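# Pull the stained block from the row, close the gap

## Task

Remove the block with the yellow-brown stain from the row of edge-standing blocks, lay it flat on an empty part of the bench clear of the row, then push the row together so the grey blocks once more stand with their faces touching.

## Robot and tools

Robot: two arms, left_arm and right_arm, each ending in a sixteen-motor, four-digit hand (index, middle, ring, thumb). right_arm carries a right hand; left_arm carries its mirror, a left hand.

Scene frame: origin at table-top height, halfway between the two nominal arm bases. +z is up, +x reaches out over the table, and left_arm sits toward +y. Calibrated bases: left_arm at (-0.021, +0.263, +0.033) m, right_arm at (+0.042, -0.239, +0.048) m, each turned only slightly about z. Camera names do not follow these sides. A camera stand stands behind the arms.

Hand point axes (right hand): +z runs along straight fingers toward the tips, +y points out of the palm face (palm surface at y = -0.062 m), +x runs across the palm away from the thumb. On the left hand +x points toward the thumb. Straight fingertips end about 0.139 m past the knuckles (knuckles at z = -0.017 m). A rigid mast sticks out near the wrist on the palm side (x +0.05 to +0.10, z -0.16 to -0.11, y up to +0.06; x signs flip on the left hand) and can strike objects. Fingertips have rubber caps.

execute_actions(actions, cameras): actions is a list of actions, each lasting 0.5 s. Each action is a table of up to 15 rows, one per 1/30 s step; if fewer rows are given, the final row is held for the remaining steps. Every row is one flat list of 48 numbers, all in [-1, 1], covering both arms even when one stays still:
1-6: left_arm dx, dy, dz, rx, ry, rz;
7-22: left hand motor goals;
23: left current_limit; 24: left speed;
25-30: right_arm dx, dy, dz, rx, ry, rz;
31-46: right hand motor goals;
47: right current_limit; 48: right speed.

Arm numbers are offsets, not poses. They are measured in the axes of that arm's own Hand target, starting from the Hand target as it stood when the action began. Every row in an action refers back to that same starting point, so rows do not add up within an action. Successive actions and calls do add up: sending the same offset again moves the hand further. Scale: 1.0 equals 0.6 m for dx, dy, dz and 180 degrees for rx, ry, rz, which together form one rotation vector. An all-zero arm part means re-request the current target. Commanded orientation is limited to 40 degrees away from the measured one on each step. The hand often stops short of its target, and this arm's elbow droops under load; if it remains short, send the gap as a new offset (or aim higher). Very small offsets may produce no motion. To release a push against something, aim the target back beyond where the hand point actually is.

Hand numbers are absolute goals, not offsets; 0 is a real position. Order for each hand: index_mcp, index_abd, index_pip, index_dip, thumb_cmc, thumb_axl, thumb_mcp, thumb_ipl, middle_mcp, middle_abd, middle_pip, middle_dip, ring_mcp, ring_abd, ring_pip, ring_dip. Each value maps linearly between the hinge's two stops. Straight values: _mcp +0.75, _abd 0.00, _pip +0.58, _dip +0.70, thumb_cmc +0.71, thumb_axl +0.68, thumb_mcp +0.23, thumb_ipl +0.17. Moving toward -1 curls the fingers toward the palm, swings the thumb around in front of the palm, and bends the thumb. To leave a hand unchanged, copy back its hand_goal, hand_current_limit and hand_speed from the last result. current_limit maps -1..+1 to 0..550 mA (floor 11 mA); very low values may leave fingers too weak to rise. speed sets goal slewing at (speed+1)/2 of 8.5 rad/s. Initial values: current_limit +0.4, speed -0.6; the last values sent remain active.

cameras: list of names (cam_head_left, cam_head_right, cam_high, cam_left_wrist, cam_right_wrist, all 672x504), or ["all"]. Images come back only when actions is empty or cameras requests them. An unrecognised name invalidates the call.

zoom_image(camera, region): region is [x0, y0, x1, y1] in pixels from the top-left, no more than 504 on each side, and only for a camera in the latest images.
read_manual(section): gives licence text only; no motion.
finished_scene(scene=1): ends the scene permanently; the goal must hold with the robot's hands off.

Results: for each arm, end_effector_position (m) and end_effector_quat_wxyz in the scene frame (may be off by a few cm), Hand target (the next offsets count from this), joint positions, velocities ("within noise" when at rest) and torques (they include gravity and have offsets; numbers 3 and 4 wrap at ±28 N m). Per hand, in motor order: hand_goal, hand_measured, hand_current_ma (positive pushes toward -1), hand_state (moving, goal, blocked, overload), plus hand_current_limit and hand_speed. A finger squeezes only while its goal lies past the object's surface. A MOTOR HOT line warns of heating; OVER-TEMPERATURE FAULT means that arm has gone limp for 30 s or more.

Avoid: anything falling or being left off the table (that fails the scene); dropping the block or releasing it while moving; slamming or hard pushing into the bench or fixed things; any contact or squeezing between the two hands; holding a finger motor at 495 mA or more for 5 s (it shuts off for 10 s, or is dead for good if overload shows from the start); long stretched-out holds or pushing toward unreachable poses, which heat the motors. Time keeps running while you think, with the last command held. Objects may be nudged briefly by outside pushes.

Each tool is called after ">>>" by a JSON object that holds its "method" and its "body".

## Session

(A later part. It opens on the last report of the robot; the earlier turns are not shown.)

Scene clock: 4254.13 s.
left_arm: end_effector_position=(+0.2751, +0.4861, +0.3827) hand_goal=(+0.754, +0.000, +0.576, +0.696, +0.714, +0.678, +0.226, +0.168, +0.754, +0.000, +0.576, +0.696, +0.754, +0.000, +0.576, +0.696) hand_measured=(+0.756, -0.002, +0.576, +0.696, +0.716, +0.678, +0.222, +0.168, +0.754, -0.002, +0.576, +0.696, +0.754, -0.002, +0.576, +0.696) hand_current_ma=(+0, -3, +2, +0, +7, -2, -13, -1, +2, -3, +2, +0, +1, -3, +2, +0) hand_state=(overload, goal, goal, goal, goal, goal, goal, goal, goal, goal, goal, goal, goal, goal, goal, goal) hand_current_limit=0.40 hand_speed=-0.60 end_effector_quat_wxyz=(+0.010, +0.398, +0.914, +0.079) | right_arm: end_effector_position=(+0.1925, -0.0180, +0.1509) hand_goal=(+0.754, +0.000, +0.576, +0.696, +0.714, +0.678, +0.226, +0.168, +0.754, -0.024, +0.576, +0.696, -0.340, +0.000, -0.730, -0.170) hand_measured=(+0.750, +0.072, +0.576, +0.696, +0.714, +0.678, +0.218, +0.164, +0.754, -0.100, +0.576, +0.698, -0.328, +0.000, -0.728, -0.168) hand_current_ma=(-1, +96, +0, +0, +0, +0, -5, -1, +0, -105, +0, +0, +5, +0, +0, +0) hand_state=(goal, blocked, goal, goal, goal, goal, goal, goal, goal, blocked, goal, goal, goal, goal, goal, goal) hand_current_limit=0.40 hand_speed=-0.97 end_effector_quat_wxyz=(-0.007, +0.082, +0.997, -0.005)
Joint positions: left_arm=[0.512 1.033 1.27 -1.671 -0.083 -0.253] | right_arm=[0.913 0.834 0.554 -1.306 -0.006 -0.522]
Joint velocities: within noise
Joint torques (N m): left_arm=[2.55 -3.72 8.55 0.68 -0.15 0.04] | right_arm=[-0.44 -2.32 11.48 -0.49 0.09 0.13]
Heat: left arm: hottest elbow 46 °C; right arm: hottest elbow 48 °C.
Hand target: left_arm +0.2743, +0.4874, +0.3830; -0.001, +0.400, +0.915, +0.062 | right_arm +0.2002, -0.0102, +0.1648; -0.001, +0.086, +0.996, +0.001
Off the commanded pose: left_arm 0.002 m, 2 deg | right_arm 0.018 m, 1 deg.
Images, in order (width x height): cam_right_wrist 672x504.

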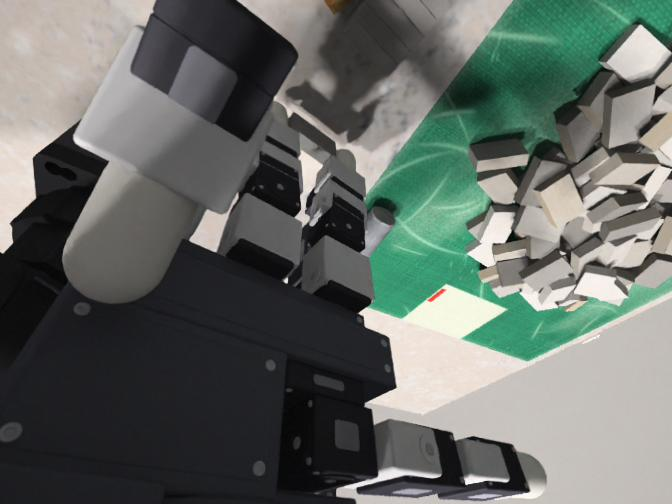

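>>> {"method": "execute_actions", "body": {"actions": [[[0,0,0,0,0,0,0.754,0,0.576,0.696,0.714,0.678,0.226,0.168,0.754,0,0.576,0.696,0.754,0,0.576,0.696,0.4,-0.6,0.0033,0.0333,0,0,0,0,0.754,0.0,0.576,0.696,0.714,0.678,0.226,0.168,0.754,-0.025,0.576,0.696,-0.34,0,-0.73,-0.17,0.4,-0.97]],[[0,0,0,0,0,0,0.754,0,0.576,0.696,0.714,0.678,0.226,0.168,0.754,0,0.576,0.696,0.754,0,0.576,0.696,0.4,-0.6,0.0033,0.0333,0,0,0,0,0.754,0.0,0.576,0.696,0.714,0.678,0.226,0.168,0.754,-0.025,0.576,0.696,-0.34,0,-0.73,-0.17,0.4,-0.97]]], "cameras": ["cam_right_wrist","cam_high"]}}

>>> {"method": "zoom_image", "body": {"camera": "cam_right_wrist", "region": [260, 30, 420, 150]}}

>>> {"method": "zoom_image", "body": {"camera": "cam_high", "region": [400, 210, 480, 280]}}

Scene clock: 4289.43 s.
left_arm: end_effector_position=(+0.2751, +0.4861, +0.3827) hand_goal=(+0.754, +0.000, +0.576, +0.696, +0.714, +0.678, +0.226, +0.168, +0.754, +0.000, +0.576, +0.696, +0.754, +0.000, +0.576, +0.696) hand_measured=(+0.756, -0.002, +0.576, +0.696, +0.716, +0.678, +0.222, +0.168, +0.754, -0.002, +0.576, +0.696, +0.754, -0.002, +0.576, +0.696) hand_current_ma=(+0, -3, +2, +0, +7, -2, -13, -1, +2, -3, +2, +0, +1, -3, +2, +0) hand_state=(overload, goal, goal, goal, goal, goal, goal, goal, goal, goal, goal, goal, goal, goal, goal, goal) hand_current_limit=0.40 hand_speed=-0.60 end_effector_quat_wxyz=(+0.010, +0.398, +0.914, +0.079) | right_arm: end_effector_position=(+0.1929, +0.0142, +0.1481) hand_goal=(+0.754, +0.000, +0.576, +0.696, +0.714, +0.678, +0.226, +0.168, +0.754, -0.024, +0.576, +0.696, -0.340, +0.000, -0.730, -0.170) hand_measured=(+0.750, +0.072, +0.576, +0.696, +0.714, +0.678, +0.218, +0.164, +0.754, -0.100, +0.576, +0.698, -0.328, +0.000, -0.728, -0.168) hand_current_ma=(-1, +96, +0, +0, +0, +0, -5, -1, +0, -105, +0, +0, +5, +0, +0, +0) hand_state=(goal, blocked, goal, goal, goal, goal, goal, goal, goal, blocked, goal, goal, goal, goal, goal, goal) hand_current_limit=0.40 hand_speed=-0.97 end_effector_quat_wxyz=(-0.012, +0.083, +0.996, -0.017)
Joint positions: left_arm=[0.512 1.033 1.27 -1.671 -0.083 -0.253] | right_arm=[1.012 0.953 0.611 -1.271 -0.004 -0.42]
Joint torques (N m): left_arm=[2.55 -3.6 8.57 0.69 -0.15 0.04] | right_arm=[-0.21 -4.13 11.55 0.23 0.04 0.12]
Heat: left arm: hottest elbow 46 °C; right arm: hottest elbow 49 °C.
Hand target: left_arm +0.2743, +0.4874, +0.3830; -0.001, +0.400, +0.915, +0.062 | right_arm +0.2032, +0.0299, +0.1648; -0.001, +0.086, +0.996, +0.001
Off the commanded pose: left_arm 0.002 m, 2 deg | right_arm 0.025 m, 3 deg.
joint sent to its limit (left arm) — joint 4 (wrist pitch), lower limit. The joint targets still meet the commanded pose.
Images, in order (width x height): cam_high 672x504, cam_right_wrist 672x504.

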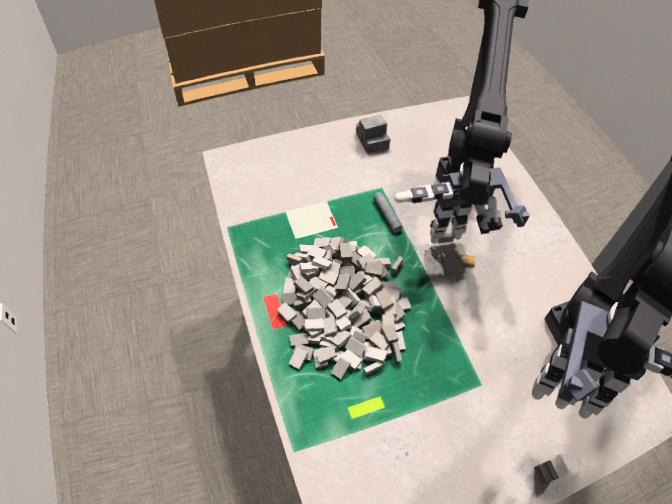

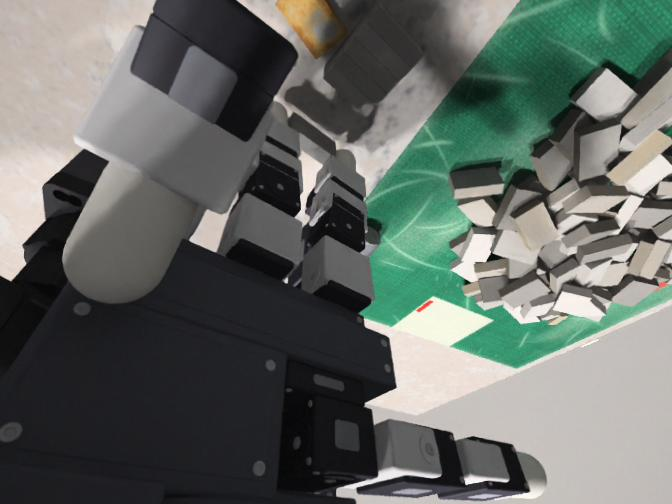

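Scaled by 3.150 from the camera's 672x504 image, which has a finer 960x720 frame.

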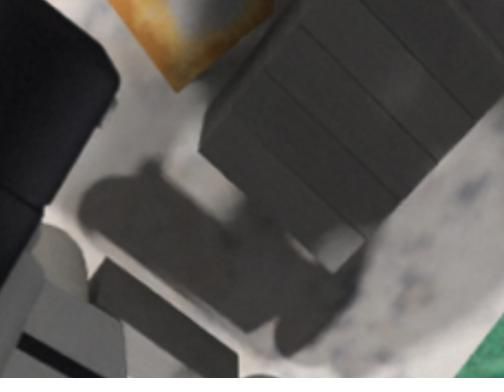

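Scaled by 6.300 from the camera's 672x504 image, which has a finer 960x720 frame.

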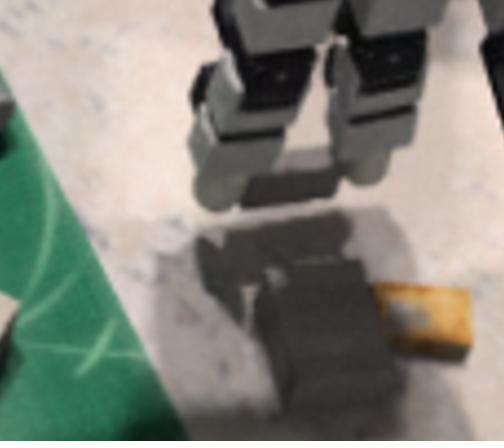

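>>> {"method": "execute_actions", "body": {"actions": [[[0,0,0,0,0,0,0.754,0,0.576,0.696,0.714,0.678,0.226,0.168,0.754,0,0.576,0.696,0.754,0,0.576,0.696,0.4,-0.6,-0.003,0.0,0.035,0,0,0,0.754,0.0,0.576,0.696,0.714,0.678,0.226,0.168,0.754,-0.025,0.576,0.696,-0.34,0,-0.73,-0.17,0.4,-0.97]]], "cameras": ["cam_right_wrist"]}}

>>> {"method": "zoom_image", "body": {"camera": "cam_right_wrist", "region": [260, 50, 420, 170]}}

Scene clock: 4307.07 s.
left_arm: end_effector_position=(+0.2751, +0.4861, +0.3827) hand_goal=(+0.754, +0.000, +0.576, +0.696, +0.714, +0.678, +0.226, +0.168, +0.754, +0.000, +0.576, +0.696, +0.754, +0.000, +0.576, +0.696) hand_measured=(+0.756, -0.002, +0.576, +0.696, +0.716, +0.678, +0.222, +0.168, +0.754, -0.002, +0.576, +0.696, +0.754, -0.002, +0.576, +0.696) hand_current_ma=(+0, -3, +2, +0, +7, -2, -13, -1, +2, -3, +2, +0, +1, -3, +2, +0) hand_state=(overload, goal, goal, goal, goal, goal, goal, goal, goal, goal, goal, goal, goal, goal, goal, goal) hand_current_limit=0.40 hand_speed=-0.60 end_effector_quat_wxyz=(+0.010, +0.398, +0.914, +0.079) | right_arm: end_effector_position=(+0.2016, +0.0270, +0.1443) hand_goal=(+0.754, +0.000, +0.576, +0.696, +0.714, +0.678, +0.226, +0.168, +0.754, -0.024, +0.576, +0.696, -0.340, +0.000, -0.730, -0.170) hand_measured=(+0.752, +0.072, +0.576, +0.696, +0.714, +0.678, +0.218, +0.164, +0.754, -0.100, +0.576, +0.698, -0.328, +0.000, -0.728, -0.168) hand_current_ma=(+0, +96, +0, +0, +0, +0, -5, -1, +0, -105, +0, +0, +5, +0, +0, +0) hand_state=(goal, blocked, goal, goal, goal, goal, goal, goal, goal, blocked, goal, goal, goal, goal, goal, goal) hand_current_limit=0.40 hand_speed=-0.97 end_effector_quat_wxyz=(-0.003, +0.083, +0.997, -0.001)
Joint positions: left_arm=[0.512 1.033 1.27 -1.671 -0.083 -0.253] | right_arm=[1.012 0.983 0.609 -1.202 -0.004 -0.42]
Joint torques (N m): left_arm=[2.67 -3.72 8.55 0.68 -0.16 0.04] | right_arm=[-0.73 -4.66 8.39 0.36 0.04 0.05]
Heat: left arm: hottest elbow 46 °C; right arm: hottest elbow 48 °C.
Hand target: left_arm +0.2743, +0.4874, +0.3830; -0.001, +0.400, +0.915, +0.062 | right_arm +0.2049, +0.0296, +0.1438; -0.001, +0.086, +0.996, +0.001
Off the commanded pose: left_arm 0.002 m, 2 deg | right_arm 0.004 m, 1 deg.
joint sent to its limit (left arm) — joint 4 (wrist pitch), lower limit. The joint targets still meet the commanded pose.
Images, in order (width x height): cam_right_wrist 672x504.

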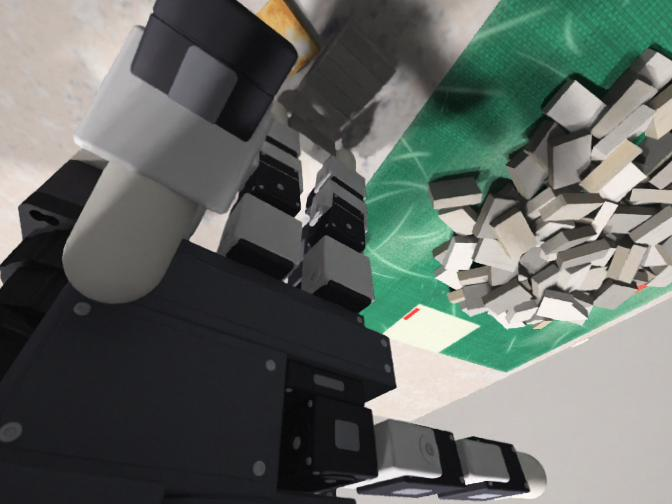

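Scaled by 3.150 from the camera's 672x504 image, which has a finer 960x720 frame.

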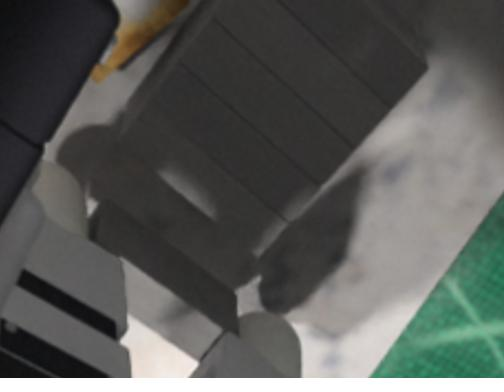

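>>> {"method": "zoom_image", "body": {"camera": "cam_right_wrist", "region": [285, 50, 405, 150]}}

Scaled by 4.200 from the camera's 672x504 image, which has a finer 960x720 frame.

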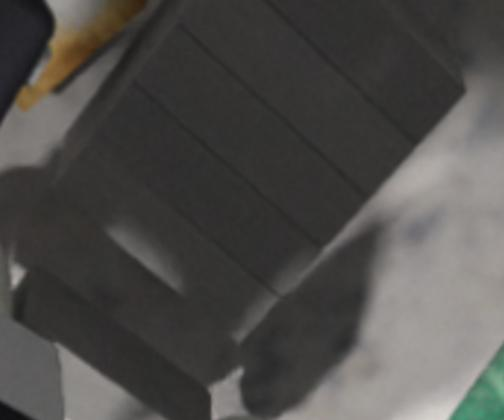

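>>> {"method": "execute_actions", "body": {"actions": [[[0,0,0,0,0,0,0.754,0,0.576,0.696,0.714,0.678,0.226,0.168,0.754,0,0.576,0.696,0.754,0,0.576,0.696,0.4,-0.6,0.006,0,0.0145,0,0,0,0.754,0.0,0.576,0.696,0.714,0.678,0.226,0.168,0.754,-0.025,0.576,0.696,-0.34,0,-0.73,-0.17,0.4,-0.97]]], "cameras": ["cam_right_wrist","cam_high"]}}

>>> {"method": "zoom_image", "body": {"camera": "cam_right_wrist", "region": [265, 60, 385, 160]}}

>>> {"method": "zoom_image", "body": {"camera": "cam_high", "region": [410, 220, 480, 280]}}

Scene clock: 4353.17 s.
left_arm: end_effector_position=(+0.2751, +0.4861, +0.3827) hand_goal=(+0.754, +0.000, +0.576, +0.696, +0.714, +0.678, +0.226, +0.168, +0.754, +0.000, +0.576, +0.696, +0.754, +0.000, +0.576, +0.696) hand_measured=(+0.756, -0.002, +0.576, +0.696, +0.716, +0.678, +0.222, +0.168, +0.754, -0.002, +0.576, +0.696, +0.754, -0.002, +0.576, +0.696) hand_current_ma=(+0, -3, +2, +0, +7, -2, -13, -1, +2, -3, +2, +0, +1, -3, +2, +0) hand_state=(overload, goal, goal, goal, goal, goal, goal, goal, goal, goal, goal, goal, goal, goal, goal, goal) hand_current_limit=0.40 hand_speed=-0.60 end_effector_quat_wxyz=(+0.010, +0.398, +0.914, +0.079) | right_arm: end_effector_position=(+0.2015, +0.0272, +0.1378) hand_goal=(+0.754, +0.000, +0.576, +0.696, +0.714, +0.678, +0.226, +0.168, +0.754, -0.024, +0.576, +0.696, -0.340, +0.000, -0.730, -0.170) hand_measured=(+0.752, +0.072, +0.576, +0.696, +0.714, +0.678, +0.218, +0.164, +0.754, -0.100, +0.576, +0.698, -0.328, +0.000, -0.728, -0.168) hand_current_ma=(+0, +96, +0, +0, +0, +0, -5, -1, +0, -105, +0, +0, +5, +0, +0, +0) hand_state=(goal, blocked, goal, goal, goal, goal, goal, goal, goal, blocked, goal, goal, goal, goal, goal, goal) hand_current_limit=0.40 hand_speed=-0.97 end_effector_quat_wxyz=(-0.002, +0.086, +0.996, +0.001)
Joint positions: left_arm=[0.512 1.033 1.27 -1.671 -0.083 -0.253] | right_arm=[1.015 0.987 0.592 -1.174 -0.004 -0.412]
Joint torques (N m): left_arm=[2.49 -3.72 8.55 0.68 -0.16 0.04] | right_arm=[0.26 -4.19 8.1 0.42 0.04 0.13]
Heat: left arm: hottest elbow 46 °C; right arm: hottest elbow 47 °C.
Hand target: left_arm +0.2743, +0.4874, +0.3830; -0.001, +0.400, +0.915, +0.062 | right_arm +0.2014, +0.0303, +0.1353; +0.000, +0.086, +0.996, +0.001
Off the commanded pose: left_arm 0.002 m, 2 deg | right_arm 0.004 m, 0 deg.
joint sent to its limit (left arm) — joint 4 (wrist pitch), lower limit. The joint targets still meet the commanded pose.
Images, in order (width x height): cam_high 672x504, cam_right_wrist 672x504.

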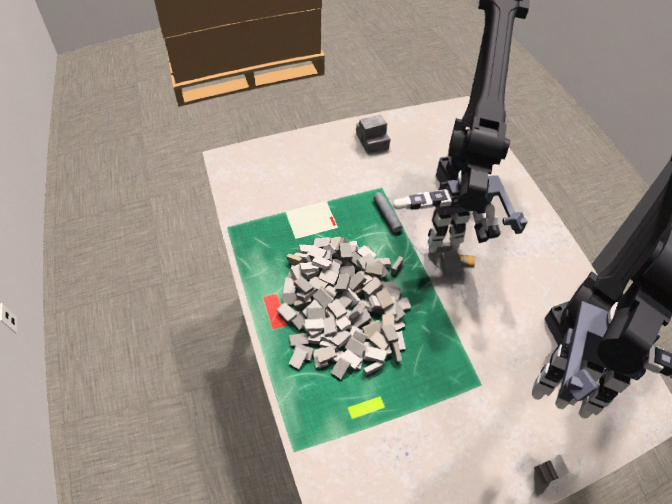

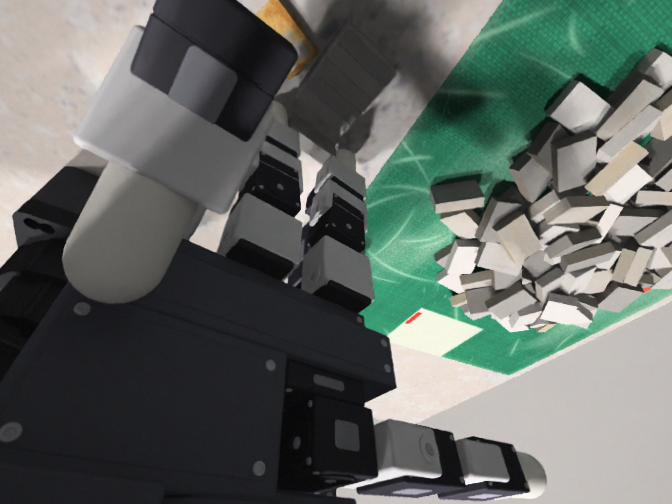

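Scaled by 4.200 from the camera's 672x504 image, which has a finer 960x720 frame.

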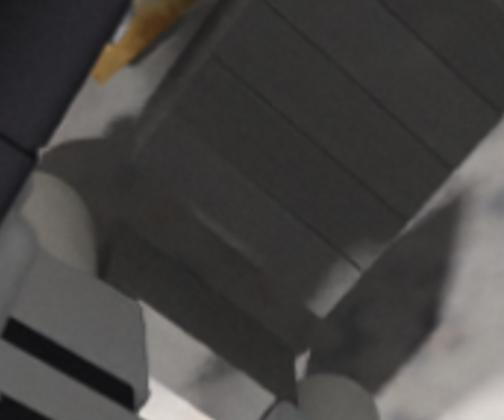

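Scaled by 7.200 from the camera's 672x504 image, which has a finer 960x720 frame.

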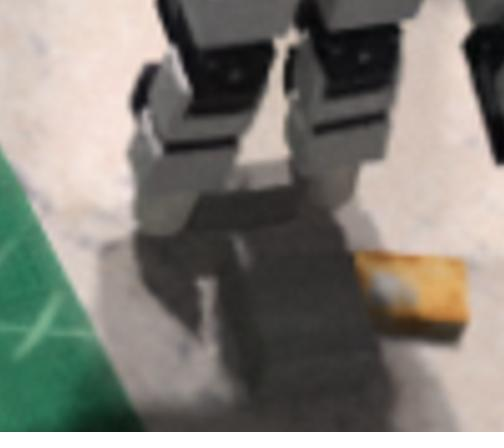

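>>> {"method": "execute_actions", "body": {"actions": [[[0,0,0,0,0,0,0.754,0,0.576,0.696,0.714,0.678,0.226,0.168,0.754,0,0.576,0.696,0.754,0,0.576,0.696,0.4,-0.6,0.01,0.007,-0.002,0,0,0,0.754,0.0,0.576,0.696,0.714,0.678,0.226,0.168,0.754,-0.025,0.576,0.696,-0.34,0,-0.73,-0.17,0.4,-0.97]]], "cameras": ["cam_right_wrist"]}}

>>> {"method": "zoom_image", "body": {"camera": "cam_right_wrist", "region": [265, 60, 385, 160]}}

Scene clock: 4363.37 s.
left_arm: end_effector_position=(+0.2751, +0.4861, +0.3827) hand_goal=(+0.754, +0.000, +0.576, +0.696, +0.714, +0.678, +0.226, +0.168, +0.754, +0.000, +0.576, +0.696, +0.754, +0.000, +0.576, +0.696) hand_measured=(+0.756, -0.002, +0.576, +0.696, +0.716, +0.678, +0.222, +0.168, +0.754, -0.002, +0.576, +0.696, +0.754, -0.002, +0.576, +0.696) hand_current_ma=(+0, -3, +2, +0, +7, -2, -13, -1, +2, -3, +2, +0, +1, -3, +2, +0) hand_state=(overload, goal, goal, goal, goal, goal, goal, goal, goal, goal, goal, goal, goal, goal, goal, goal) hand_current_limit=0.40 hand_speed=-0.60 end_effector_quat_wxyz=(+0.010, +0.398, +0.914, +0.079) | right_arm: end_effector_position=(+0.1943, +0.0315, +0.1369) hand_goal=(+0.754, +0.000, +0.576, +0.696, +0.714, +0.678, +0.226, +0.168, +0.754, -0.024, +0.576, +0.696, -0.340, +0.000, -0.730, -0.170) hand_measured=(+0.752, +0.072, +0.576, +0.696, +0.714, +0.678, +0.218, +0.164, +0.754, -0.100, +0.576, +0.698, -0.328, +0.000, -0.728, -0.168) hand_current_ma=(+0, +96, +0, +0, +0, +0, -5, -1, +0, -105, +0, +0, +5, +0, +0, +0) hand_state=(goal, blocked, goal, goal, goal, goal, goal, goal, goal, blocked, goal, goal, goal, goal, goal, goal) hand_current_limit=0.40 hand_speed=-0.97 end_effector_quat_wxyz=(-0.002, +0.084, +0.997, +0.000)
Joint positions: left_arm=[0.512 1.033 1.27 -1.671 -0.083 -0.253] | right_arm=[1.051 0.99 0.592 -1.174 -0.003 -0.38]
Joint torques (N m): left_arm=[2.55 -3.72 8.57 0.69 -0.15 0.03] | right_arm=[-0.15 -4.19 8.51 0.29 0.02 0.11]
Heat: left arm: hottest elbow 46 °C; right arm: hottest elbow 47 °C.
Hand target: left_arm +0.2743, +0.4874, +0.3830; -0.001, +0.400, +0.915, +0.062 | right_arm +0.1962, +0.0355, +0.1364; -0.001, +0.086, +0.996, +0.001
Off the commanded pose: left_arm 0.002 m, 2 deg | right_arm 0.004 m, 0 deg.
joint sent to its limit (left arm) — joint 4 (wrist pitch), lower limit. The joint targets still meet the commanded pose.
Images, in order (width x height): cam_right_wrist 672x504.

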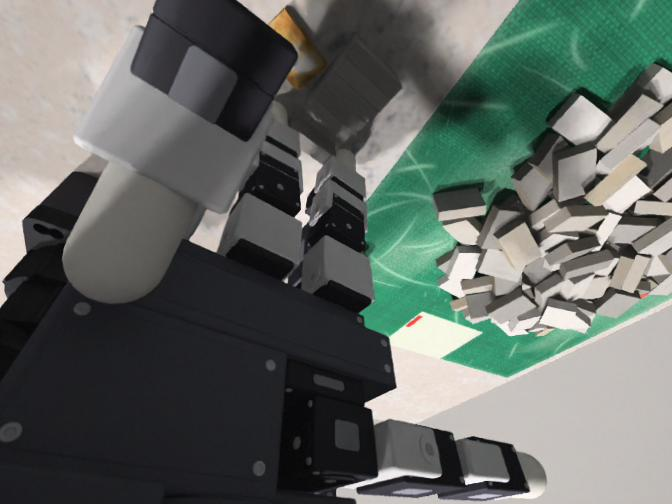

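Scaled by 4.200 from the camera's 672x504 image, which has a finer 960x720 frame.

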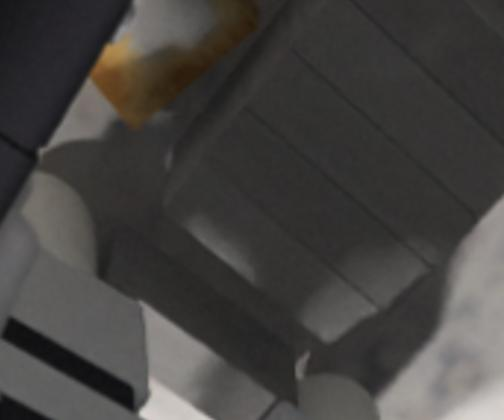

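>>> {"method": "execute_actions", "body": {"actions": [[[0,0,0,0,0,0,0.754,0,0.576,0.696,0.714,0.678,0.226,0.168,0.754,0,0.576,0.696,0.754,0,0.576,0.696,0.4,-0.6,0,0.0142,0.011,0,0,0,0.754,0.0,0.576,0.696,0.714,0.678,0.226,0.168,0.754,-0.025,0.576,0.696,-0.34,0,-0.73,-0.17,0.4,-0.97]]], "cameras": ["cam_right_wrist","cam_high"]}}

>>> {"method": "zoom_image", "body": {"camera": "cam_right_wrist", "region": [265, 70, 385, 170]}}

>>> {"method": "zoom_image", "body": {"camera": "cam_high", "region": [410, 220, 480, 280]}}

Scene clock: 4379.67 s.
left_arm: end_effector_position=(+0.2751, +0.4861, +0.3827) hand_goal=(+0.754, +0.000, +0.576, +0.696, +0.714, +0.678, +0.226, +0.168, +0.754, +0.000, +0.576, +0.696, +0.754, +0.000, +0.576, +0.696) hand_measured=(+0.756, -0.002, +0.576, +0.696, +0.716, +0.678, +0.222, +0.168, +0.754, -0.002, +0.576, +0.696, +0.754, -0.002, +0.576, +0.696) hand_current_ma=(+0, -3, +2, +0, +7, -2, -13, -1, +2, -3, +2, +0, +1, -3, +2, +0) hand_state=(overload, goal, goal, goal, goal, goal, goal, goal, goal, goal, goal, goal, goal, goal, goal, goal) hand_current_limit=0.40 hand_speed=-0.60 end_effector_quat_wxyz=(+0.010, +0.398, +0.914, +0.079) | right_arm: end_effector_position=(+0.1957, +0.0362, +0.1306) hand_goal=(+0.754, +0.000, +0.576, +0.696, +0.714, +0.678, +0.226, +0.168, +0.754, -0.024, +0.576, +0.696, -0.340, +0.000, -0.730, -0.170) hand_measured=(+0.758, +0.072, +0.578, +0.696, +0.714, +0.678, +0.218, +0.164, +0.760, -0.100, +0.580, +0.698, -0.328, +0.000, -0.728, -0.168) hand_current_ma=(+1, +95, +0, +0, +0, +0, -5, -1, +2, -105, +1, +0, +5, +0, +0, +0) hand_state=(goal, blocked, goal, goal, goal, goal, goal, goal, goal, blocked, goal, goal, goal, goal, goal, goal) hand_current_limit=0.40 hand_speed=-0.97 end_effector_quat_wxyz=(-0.002, +0.086, +0.996, -0.003)
Joint positions: left_arm=[0.512 1.033 1.27 -1.671 -0.083 -0.253] | right_arm=[1.06 1.019 0.592 -1.15 -0.002 -0.366]
Joint torques (N m): left_arm=[2.67 -3.66 8.57 0.7 -0.15 0.04] | right_arm=[0.21 -3.84 8.7 0.65 -0.03 0.12]
Heat: left arm: hottest elbow 46 °C; right arm: hottest elbow 47 °C.
Hand target: left_arm +0.2743, +0.4874, +0.3830; -0.001, +0.400, +0.915, +0.062 | right_arm +0.1976, +0.0439, +0.1298; -0.001, +0.086, +0.996, +0.001
Off the commanded pose: left_arm 0.002 m, 2 deg | right_arm 0.008 m, 0 deg.
joint sent to its limit (left arm) — joint 4 (wrist pitch), lower limit. The joint targets still meet the commanded pose.
Images, in order (width x height): cam_high 672x504, cam_right_wrist 672x504.

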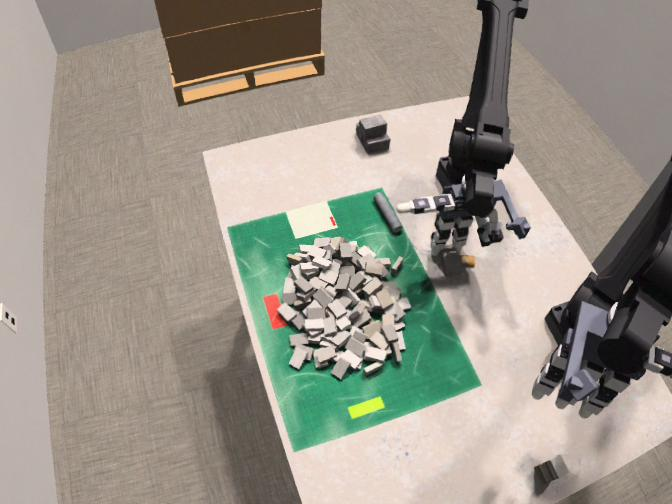

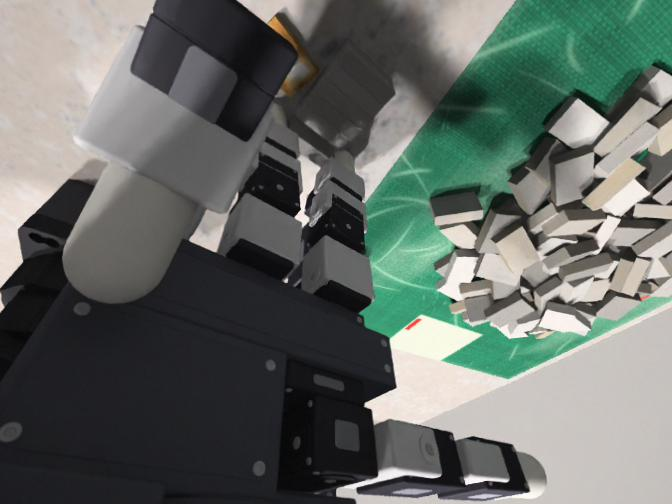

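Scaled by 4.200 from the camera's 672x504 image, which has a finer 960x720 frame.

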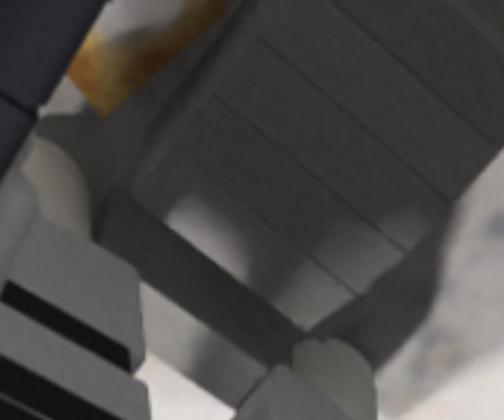

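Scaled by 7.200 from the camera's 672x504 image, which has a finer 960x720 frame.

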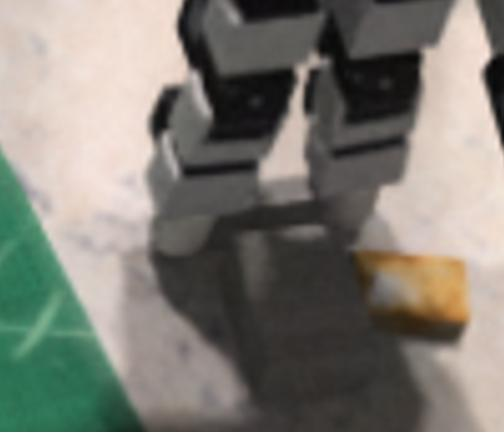

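>>> {"method": "execute_actions", "body": {"actions": [[[0,0,0,0,0,0,0.754,0,0.576,0.696,0.714,0.678,0.226,0.168,0.754,0,0.576,0.696,0.754,0,0.576,0.696,0.4,-0.6,0.005,0.008,-0.004,0,0,0,0.754,0.0,0.576,0.696,0.714,0.678,0.226,0.168,0.754,-0.025,0.576,0.696,-0.34,0,-0.73,-0.17,0.4,-0.97]]], "cameras": ["cam_right_wrist"]}}

>>> {"method": "zoom_image", "body": {"camera": "cam_right_wrist", "region": [265, 70, 385, 170]}}

Scene clock: 4401.43 s.
left_arm: end_effector_position=(+0.2751, +0.4861, +0.3827) hand_goal=(+0.754, +0.000, +0.576, +0.696, +0.714, +0.678, +0.226, +0.168, +0.754, +0.000, +0.576, +0.696, +0.754, +0.000, +0.576, +0.696) hand_measured=(+0.756, -0.002, +0.576, +0.696, +0.716, +0.678, +0.222, +0.168, +0.754, -0.002, +0.576, +0.696, +0.754, -0.002, +0.576, +0.696) hand_current_ma=(+0, -3, +2, +0, +7, -2, -13, -1, +2, -3, +2, +0, +1, -3, +2, +0) hand_state=(overload, goal, goal, goal, goal, goal, goal, goal, goal, goal, goal, goal, goal, goal, goal, goal) hand_current_limit=0.40 hand_speed=-0.60 end_effector_quat_wxyz=(+0.010, +0.398, +0.914, +0.079) | right_arm: end_effector_position=(+0.1946, +0.0370, +0.1302) hand_goal=(+0.754, +0.000, +0.576, +0.696, +0.714, +0.678, +0.226, +0.168, +0.754, -0.024, +0.576, +0.696, -0.340, +0.000, -0.730, -0.170) hand_measured=(+0.758, +0.072, +0.578, +0.696, +0.714, +0.678, +0.218, +0.164, +0.762, -0.100, +0.580, +0.698, -0.328, +0.000, -0.728, -0.168) hand_current_ma=(+1, +95, +0, +0, +0, +0, -5, -1, +3, -105, +1, +0, +5, +0, +0, +0) hand_state=(goal, blocked, goal, goal, goal, goal, goal, goal, goal, blocked, goal, goal, goal, goal, goal, goal) hand_current_limit=0.40 hand_speed=-0.97 end_effector_quat_wxyz=(+0.001, +0.089, +0.996, -0.005)
Joint positions: left_arm=[0.512 1.033 1.27 -1.671 -0.083 -0.253] | right_arm=[1.075 1.021 0.592 -1.149 0.006 -0.346]
Joint torques (N m): left_arm=[2.61 -3.66 8.54 0.66 -0.15 0.05] | right_arm=[0.62 -3.31 9.57 0.49 -0.31 0.11]
Heat: left arm: hottest elbow 46 °C; right arm: hottest elbow 46 °C.
Hand target: left_arm +0.2743, +0.4874, +0.3830; -0.001, +0.400, +0.915, +0.062 | right_arm +0.1955, +0.0491, +0.1322; -0.001, +0.086, +0.996, +0.001
Off the commanded pose: left_arm 0.002 m, 2 deg | right_arm 0.012 m, 1 deg.
joint sent to its limit (left arm) — joint 4 (wrist pitch), lower limit. The joint targets still meet the commanded pose.
Images, in order (width x height): cam_right_wrist 672x504.

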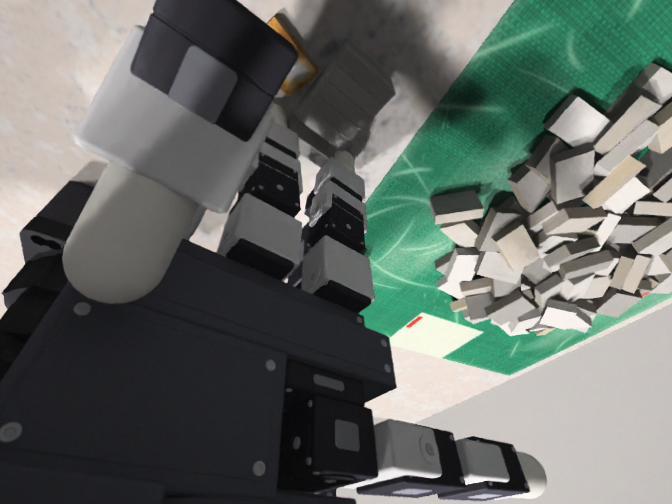

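Scaled by 4.200 from the camera's 672x504 image, which has a finer 960x720 frame.

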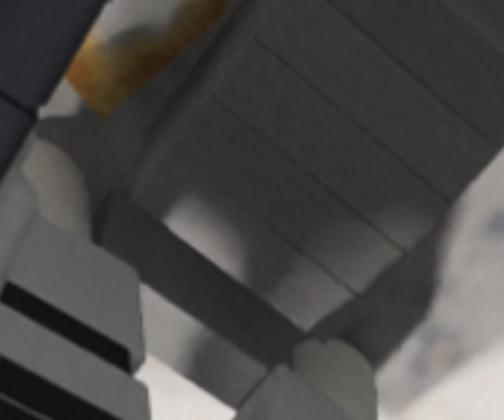

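>>> {"method": "execute_actions", "body": {"actions": [[[0,0,0,0,0,0,0.754,0,0.576,0.696,0.714,0.678,0.226,0.168,0.754,0,0.576,0.696,0.754,0,0.576,0.696,0.4,-0.6,0.002,0.006,-0.008,0,0,0,0.754,0.0,0.576,0.696,0.714,0.678,0.226,0.168,0.754,-0.025,0.576,0.696,-0.34,0,-0.73,-0.17,0.4,-0.97]]], "cameras": ["cam_right_wrist"]}}

>>> {"method": "zoom_image", "body": {"camera": "cam_right_wrist", "region": [265, 70, 385, 170]}}

Scene clock: 4416.97 s.
left_arm: end_effector_position=(+0.2751, +0.4861, +0.3827) hand_goal=(+0.754, +0.000, +0.576, +0.696, +0.714, +0.678, +0.226, +0.168, +0.754, +0.000, +0.576, +0.696, +0.754, +0.000, +0.576, +0.696) hand_measured=(+0.756, -0.002, +0.576, +0.696, +0.716, +0.678, +0.222, +0.168, +0.754, -0.002, +0.576, +0.696, +0.754, -0.002, +0.576, +0.696) hand_current_ma=(+0, -3, +2, +0, +7, -2, -13, -1, +2, -3, +2, +0, +1, -3, +2, +0) hand_state=(overload, goal, goal, goal, goal, goal, goal, goal, goal, goal, goal, goal, goal, goal, goal, goal) hand_current_limit=0.40 hand_speed=-0.60 end_effector_quat_wxyz=(+0.010, +0.398, +0.914, +0.079) | right_arm: end_effector_position=(+0.1949, +0.0398, +0.1310) hand_goal=(+0.754, +0.000, +0.576, +0.696, +0.714, +0.678, +0.226, +0.168, +0.754, -0.024, +0.576, +0.696, -0.340, +0.000, -0.730, -0.170) hand_measured=(+0.758, +0.072, +0.578, +0.696, +0.714, +0.678, +0.218, +0.164, +0.762, -0.100, +0.580, +0.698, -0.328, +0.000, -0.728, -0.168) hand_current_ma=(+1, +95, +0, +0, +0, +0, -5, -1, +3, -105, +1, +0, +5, +0, +0, +0) hand_state=(goal, blocked, goal, goal, goal, goal, goal, goal, goal, blocked, goal, goal, goal, goal, goal, goal) hand_current_limit=0.40 hand_speed=-0.97 end_effector_quat_wxyz=(+0.002, +0.090, +0.996, -0.005)
Joint positions: left_arm=[0.512 1.033 1.27 -1.671 -0.083 -0.253] | right_arm=[1.082 1.029 0.599 -1.149 0.008 -0.336]
Joint torques (N m): left_arm=[2.55 -3.6 8.58 0.68 -0.14 0.04] | right_arm=[0.79 -3.9 10.21 0.01 -0.36 0.1]
Heat: left arm: hottest elbow 46 °C; right arm: hottest elbow 47 °C.
Hand target: left_arm +0.2743, +0.4874, +0.3830; -0.001, +0.400, +0.915, +0.062 | right_arm +0.1949, +0.0528, +0.1370; -0.001, +0.086, +0.996, +0.001
Off the commanded pose: left_arm 0.002 m, 2 deg | right_arm 0.014 m, 1 deg.
joint sent to its limit (left arm) — joint 4 (wrist pitch), lower limit. The joint targets still meet the commanded pose.
Images, in order (width x height): cam_right_wrist 672x504.

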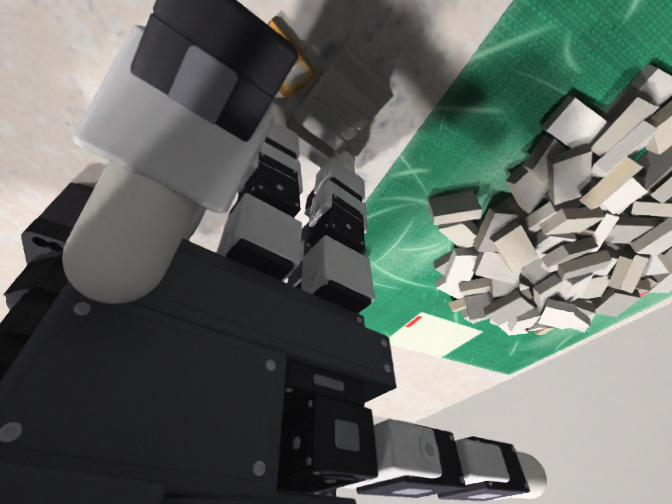

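Scaled by 4.200 from the camera's 672x504 image, which has a finer 960x720 frame.

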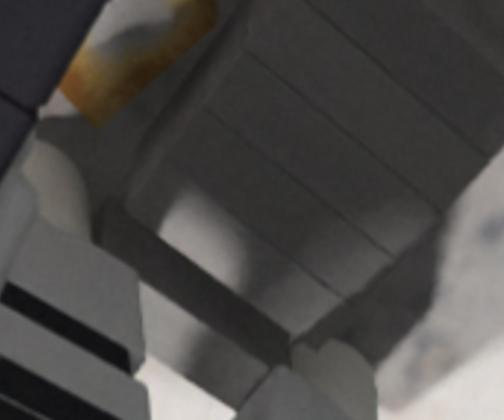

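>>> {"method": "execute_actions", "body": {"actions": [[[0,0,0,0,0,0,0.754,0,0.576,0.696,0.714,0.678,0.226,0.168,0.754,0,0.576,0.696,0.754,0,0.576,0.696,0.4,-0.6,0.006,0.007,0,0,0,0,0.754,0.0,0.576,0.696,0.714,0.678,0.226,0.168,0.754,-0.025,0.576,0.696,-0.34,0,-0.73,-0.17,0.4,-0.97]]], "cameras": ["cam_right_wrist"]}}

>>> {"method": "zoom_image", "body": {"camera": "cam_right_wrist", "region": [265, 70, 385, 170]}}

Scene clock: 4428.97 s.
left_arm: end_effector_position=(+0.2751, +0.4861, +0.3827) hand_goal=(+0.754, +0.000, +0.576, +0.696, +0.714, +0.678, +0.226, +0.168, +0.754, +0.000, +0.576, +0.696, +0.754, +0.000, +0.576, +0.696) hand_measured=(+0.756, -0.002, +0.576, +0.696, +0.716, +0.678, +0.222, +0.168, +0.754, -0.002, +0.576, +0.696, +0.754, -0.002, +0.576, +0.696) hand_current_ma=(+0, -3, +2, +0, +7, -2, -13, -1, +2, -3, +2, +0, +1, -3, +2, +0) hand_state=(overload, goal, goal, goal, goal, goal, goal, goal, goal, goal, goal, goal, goal, goal, goal, goal) hand_current_limit=0.40 hand_speed=-0.60 end_effector_quat_wxyz=(+0.010, +0.398, +0.914, +0.079) | right_arm: end_effector_position=(+0.1923, +0.0436, +0.1309) hand_goal=(+0.754, +0.000, +0.576, +0.696, +0.714, +0.678, +0.226, +0.168, +0.754, -0.024, +0.576, +0.696, -0.340, +0.000, -0.730, -0.170) hand_measured=(+0.758, +0.074, +0.578, +0.696, +0.714, +0.678, +0.218, +0.164, +0.762, -0.100, +0.580, +0.698, -0.328, +0.000, -0.728, -0.168) hand_current_ma=(+1, +97, +0, +0, +0, +0, -5, -1, +4, -104, +1, +0, +5, +0, +0, +0) hand_state=(goal, blocked, goal, goal, goal, goal, goal, goal, goal, blocked, goal, goal, goal, goal, goal, goal) hand_current_limit=0.40 hand_speed=-0.97 end_effector_quat_wxyz=(+0.003, +0.090, +0.996, -0.008)
Joint positions: left_arm=[0.512 1.033 1.27 -1.671 -0.083 -0.253] | right_arm=[1.102 1.038 0.605 -1.149 0.012 -0.317]
Joint torques (N m): left_arm=[2.55 -3.78 8.57 0.68 -0.15 0.04] | right_arm=[0.5 -4.07 10.17 0.14 -0.5 0.11]
Heat: left arm: hottest elbow 46 °C; right arm: hottest elbow 47 °C.
Hand target: left_arm +0.2743, +0.4874, +0.3830; -0.001, +0.400, +0.915, +0.062 | right_arm +0.1922, +0.0575, +0.1370; -0.001, +0.086, +0.996, +0.001
Off the commanded pose: left_arm 0.002 m, 2 deg | right_arm 0.015 m, 1 deg.
joint sent to its limit (left arm) — joint 4 (wrist pitch), lower limit. The joint targets still meet the commanded pose.
Images, in order (width x height): cam_right_wrist 672x504.

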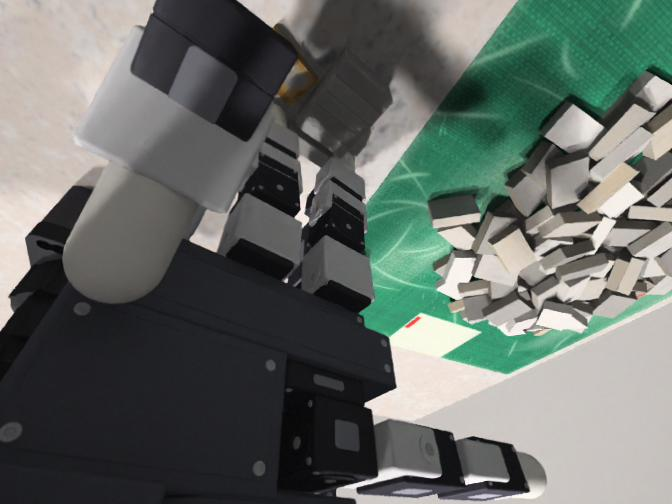

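Scaled by 4.200 from the camera's 672x504 image, which has a finer 960x720 frame.

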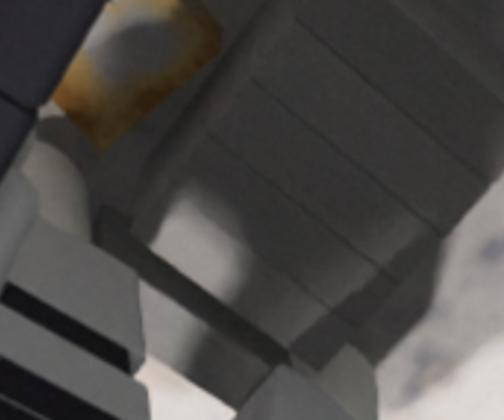

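>>> {"method": "execute_actions", "body": {"actions": [[[0,0,0,0,0,0,0.754,0,0.576,0.696,0.714,0.678,0.226,0.168,0.754,0,0.576,0.696,0.754,0,0.576,0.696,0.4,-0.6,0.002,0.006,0,0,0,0,0.754,0.0,0.576,0.696,0.714,0.678,0.226,0.168,0.754,-0.025,0.576,0.696,-0.34,0,-0.73,-0.17,0.4,-0.97]]], "cameras": ["cam_right_wrist"]}}

>>> {"method": "zoom_image", "body": {"camera": "cam_right_wrist", "region": [265, 70, 385, 170]}}

Scene clock: 4436.30 s.
left_arm: end_effector_position=(+0.2751, +0.4861, +0.3827) hand_goal=(+0.754, +0.000, +0.576, +0.696, +0.714, +0.678, +0.226, +0.168, +0.754, +0.000, +0.576, +0.696, +0.754, +0.000, +0.576, +0.696) hand_measured=(+0.756, -0.002, +0.576, +0.696, +0.716, +0.678, +0.222, +0.168, +0.754, -0.002, +0.576, +0.696, +0.754, -0.002, +0.576, +0.696) hand_current_ma=(+0, -3, +2, +0, +7, -2, -13, -1, +2, -3, +2, +0, +1, -3, +2, +0) hand_state=(overload, goal, goal, goal, goal, goal, goal, goal, goal, goal, goal, goal, goal, goal, goal, goal) hand_current_limit=0.40 hand_speed=-0.60 end_effector_quat_wxyz=(+0.010, +0.398, +0.914, +0.079) | right_arm: end_effector_position=(+0.1918, +0.0463, +0.1306) hand_goal=(+0.754, +0.000, +0.576, +0.696, +0.714, +0.678, +0.226, +0.168, +0.754, -0.024, +0.576, +0.696, -0.340, +0.000, -0.730, -0.170) hand_measured=(+0.756, +0.074, +0.578, +0.696, +0.714, +0.678, +0.218, +0.164, +0.762, -0.100, +0.580, +0.698, -0.328, +0.000, -0.728, -0.168) hand_current_ma=(+0, +97, +0, +0, +0, +0, -5, -1, +4, -104, +1, +0, +5, +0, +0, +0) hand_state=(goal, blocked, goal, goal, goal, goal, goal, goal, goal, blocked, goal, goal, goal, goal, goal, goal) hand_current_limit=0.40 hand_speed=-0.97 end_effector_quat_wxyz=(+0.002, +0.091, +0.996, -0.009)
Joint positions: left_arm=[0.512 1.033 1.27 -1.671 -0.083 -0.253] | right_arm=[1.11 1.048 0.611 -1.149 0.011 -0.307]
Joint torques (N m): left_arm=[2.55 -3.72 8.57 0.68 -0.15 0.04] | right_arm=[0.73 -4.31 10.15 0.24 -0.48 0.09]
Heat: left arm: hottest elbow 46 °C; right arm: hottest elbow 47 °C.
Hand target: left_arm +0.2743, +0.4874, +0.3830; -0.001, +0.400, +0.915, +0.062 | right_arm +0.1915, +0.0613, +0.1370; -0.001, +0.086, +0.996, +0.001
Off the commanded pose: left_arm 0.002 m, 2 deg | right_arm 0.016 m, 1 deg.
joint sent to its limit (left arm) — joint 4 (wrist pitch), lower limit. The joint targets still meet the commanded pose.
Images, in order (width x height): cam_right_wrist 672x504.

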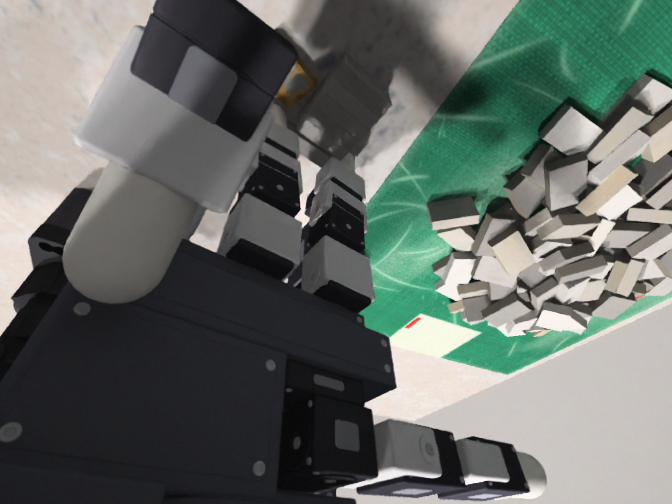

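Scaled by 4.200 from the camera's 672x504 image, which has a finer 960x720 frame.

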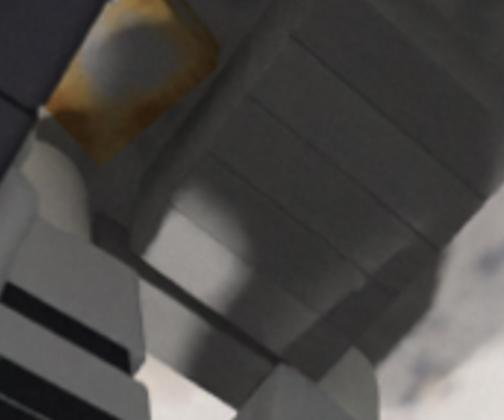

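>>> {"method": "execute_actions", "body": {"actions": [[[0,0,0,0,0,0,0.754,0,0.576,0.696,0.714,0.678,0.226,0.168,0.754,0,0.576,0.696,0.754,0,0.576,0.696,0.4,-0.6,0,0.006,0,0,0,0,0.754,0.0,0.576,0.696,0.714,0.678,0.226,0.168,0.754,-0.025,0.576,0.696,-0.34,0,-0.73,-0.17,0.4,-0.97]]], "cameras": ["cam_right_wrist","cam_high"]}}

>>> {"method": "zoom_image", "body": {"camera": "cam_right_wrist", "region": [265, 70, 385, 170]}}

>>> {"method": "zoom_image", "body": {"camera": "cam_high", "region": [410, 220, 480, 280]}}

Scene clock: 4445.90 s.
left_arm: end_effector_position=(+0.2751, +0.4861, +0.3827) hand_goal=(+0.754, +0.000, +0.576, +0.696, +0.714, +0.678, +0.226, +0.168, +0.754, +0.000, +0.576, +0.696, +0.754, +0.000, +0.576, +0.696) hand_measured=(+0.756, -0.002, +0.576, +0.696, +0.716, +0.678, +0.222, +0.168, +0.754, -0.002, +0.576, +0.696, +0.754, -0.002, +0.576, +0.696) hand_current_ma=(+0, -3, +2, +0, +7, -2, -13, -1, +2, -3, +2, +0, +1, -3, +2, +0) hand_state=(overload, goal, goal, goal, goal, goal, goal, goal, goal, goal, goal, goal, goal, goal, goal, goal) hand_current_limit=0.40 hand_speed=-0.60 end_effector_quat_wxyz=(+0.010, +0.398, +0.914, +0.079) | right_arm: end_effector_position=(+0.1924, +0.0484, +0.1304) hand_goal=(+0.754, +0.000, +0.576, +0.696, +0.714, +0.678, +0.226, +0.168, +0.754, -0.024, +0.576, +0.696, -0.340, +0.000, -0.730, -0.170) hand_measured=(+0.762, +0.074, +0.580, +0.696, +0.714, +0.678, +0.218, +0.164, +0.762, -0.100, +0.580, +0.698, -0.328, +0.000, -0.728, -0.168) hand_current_ma=(+3, +97, +1, +0, +0, +0, -5, -1, +4, -104, +1, +0, +5, +0, +0, +0) hand_state=(goal, blocked, goal, goal, goal, goal, goal, goal, goal, blocked, goal, goal, goal, goal, goal, goal) hand_current_limit=0.40 hand_speed=-0.97 end_effector_quat_wxyz=(+0.002, +0.092, +0.996, -0.011)
Joint positions: left_arm=[0.512 1.033 1.27 -1.671 -0.083 -0.253] | right_arm=[1.113 1.058 0.618 -1.149 0.011 -0.301]
Joint torques (N m): left_arm=[2.55 -3.66 8.55 0.69 -0.15 0.04] | right_arm=[0.85 -4.31 10.19 0.38 -0.47 0.07]
Heat: left arm: hottest elbow 46 °C; right arm: hottest elbow 46 °C.
Hand target: left_arm +0.2743, +0.4874, +0.3830; -0.001, +0.400, +0.915, +0.062 | right_arm +0.1921, +0.0650, +0.1371; -0.001, +0.086, +0.996, +0.001
Off the commanded pose: left_arm 0.002 m, 2 deg | right_arm 0.018 m, 2 deg.
joint sent to its limit (left arm) — joint 4 (wrist pitch), lower limit. The joint targets still meet the commanded pose.
Images, in order (width x height): cam_high 672x504, cam_right_wrist 672x504.

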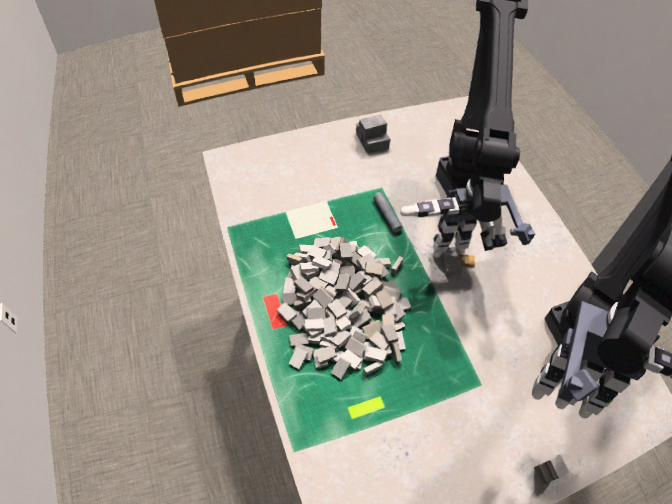

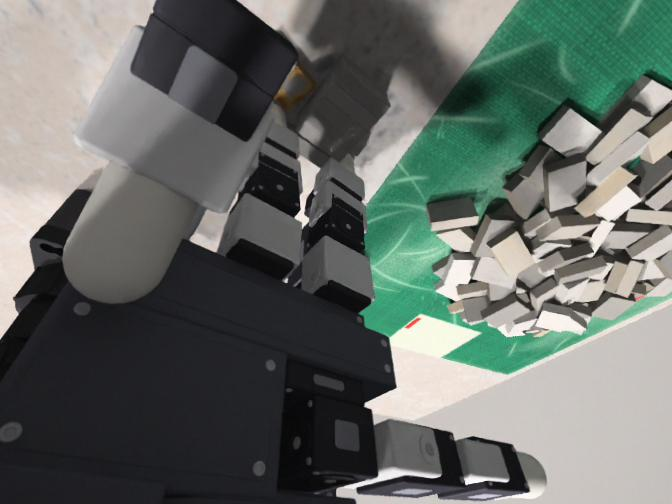

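Scaled by 4.200 from the camera's 672x504 image, which has a finer 960x720 frame.

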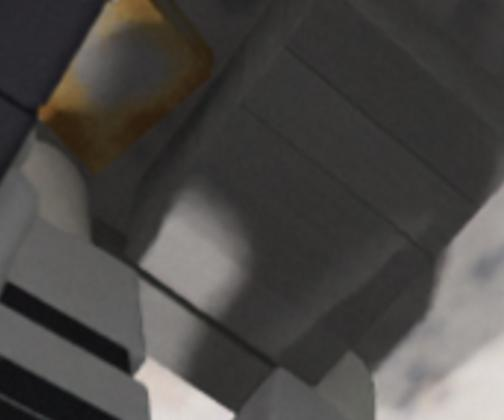

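Scaled by 7.200 from the camera's 672x504 image, which has a finer 960x720 frame.

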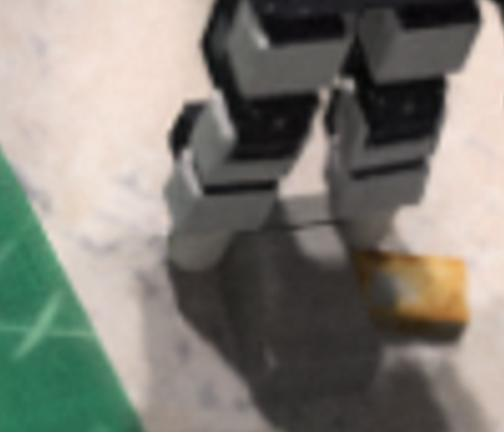

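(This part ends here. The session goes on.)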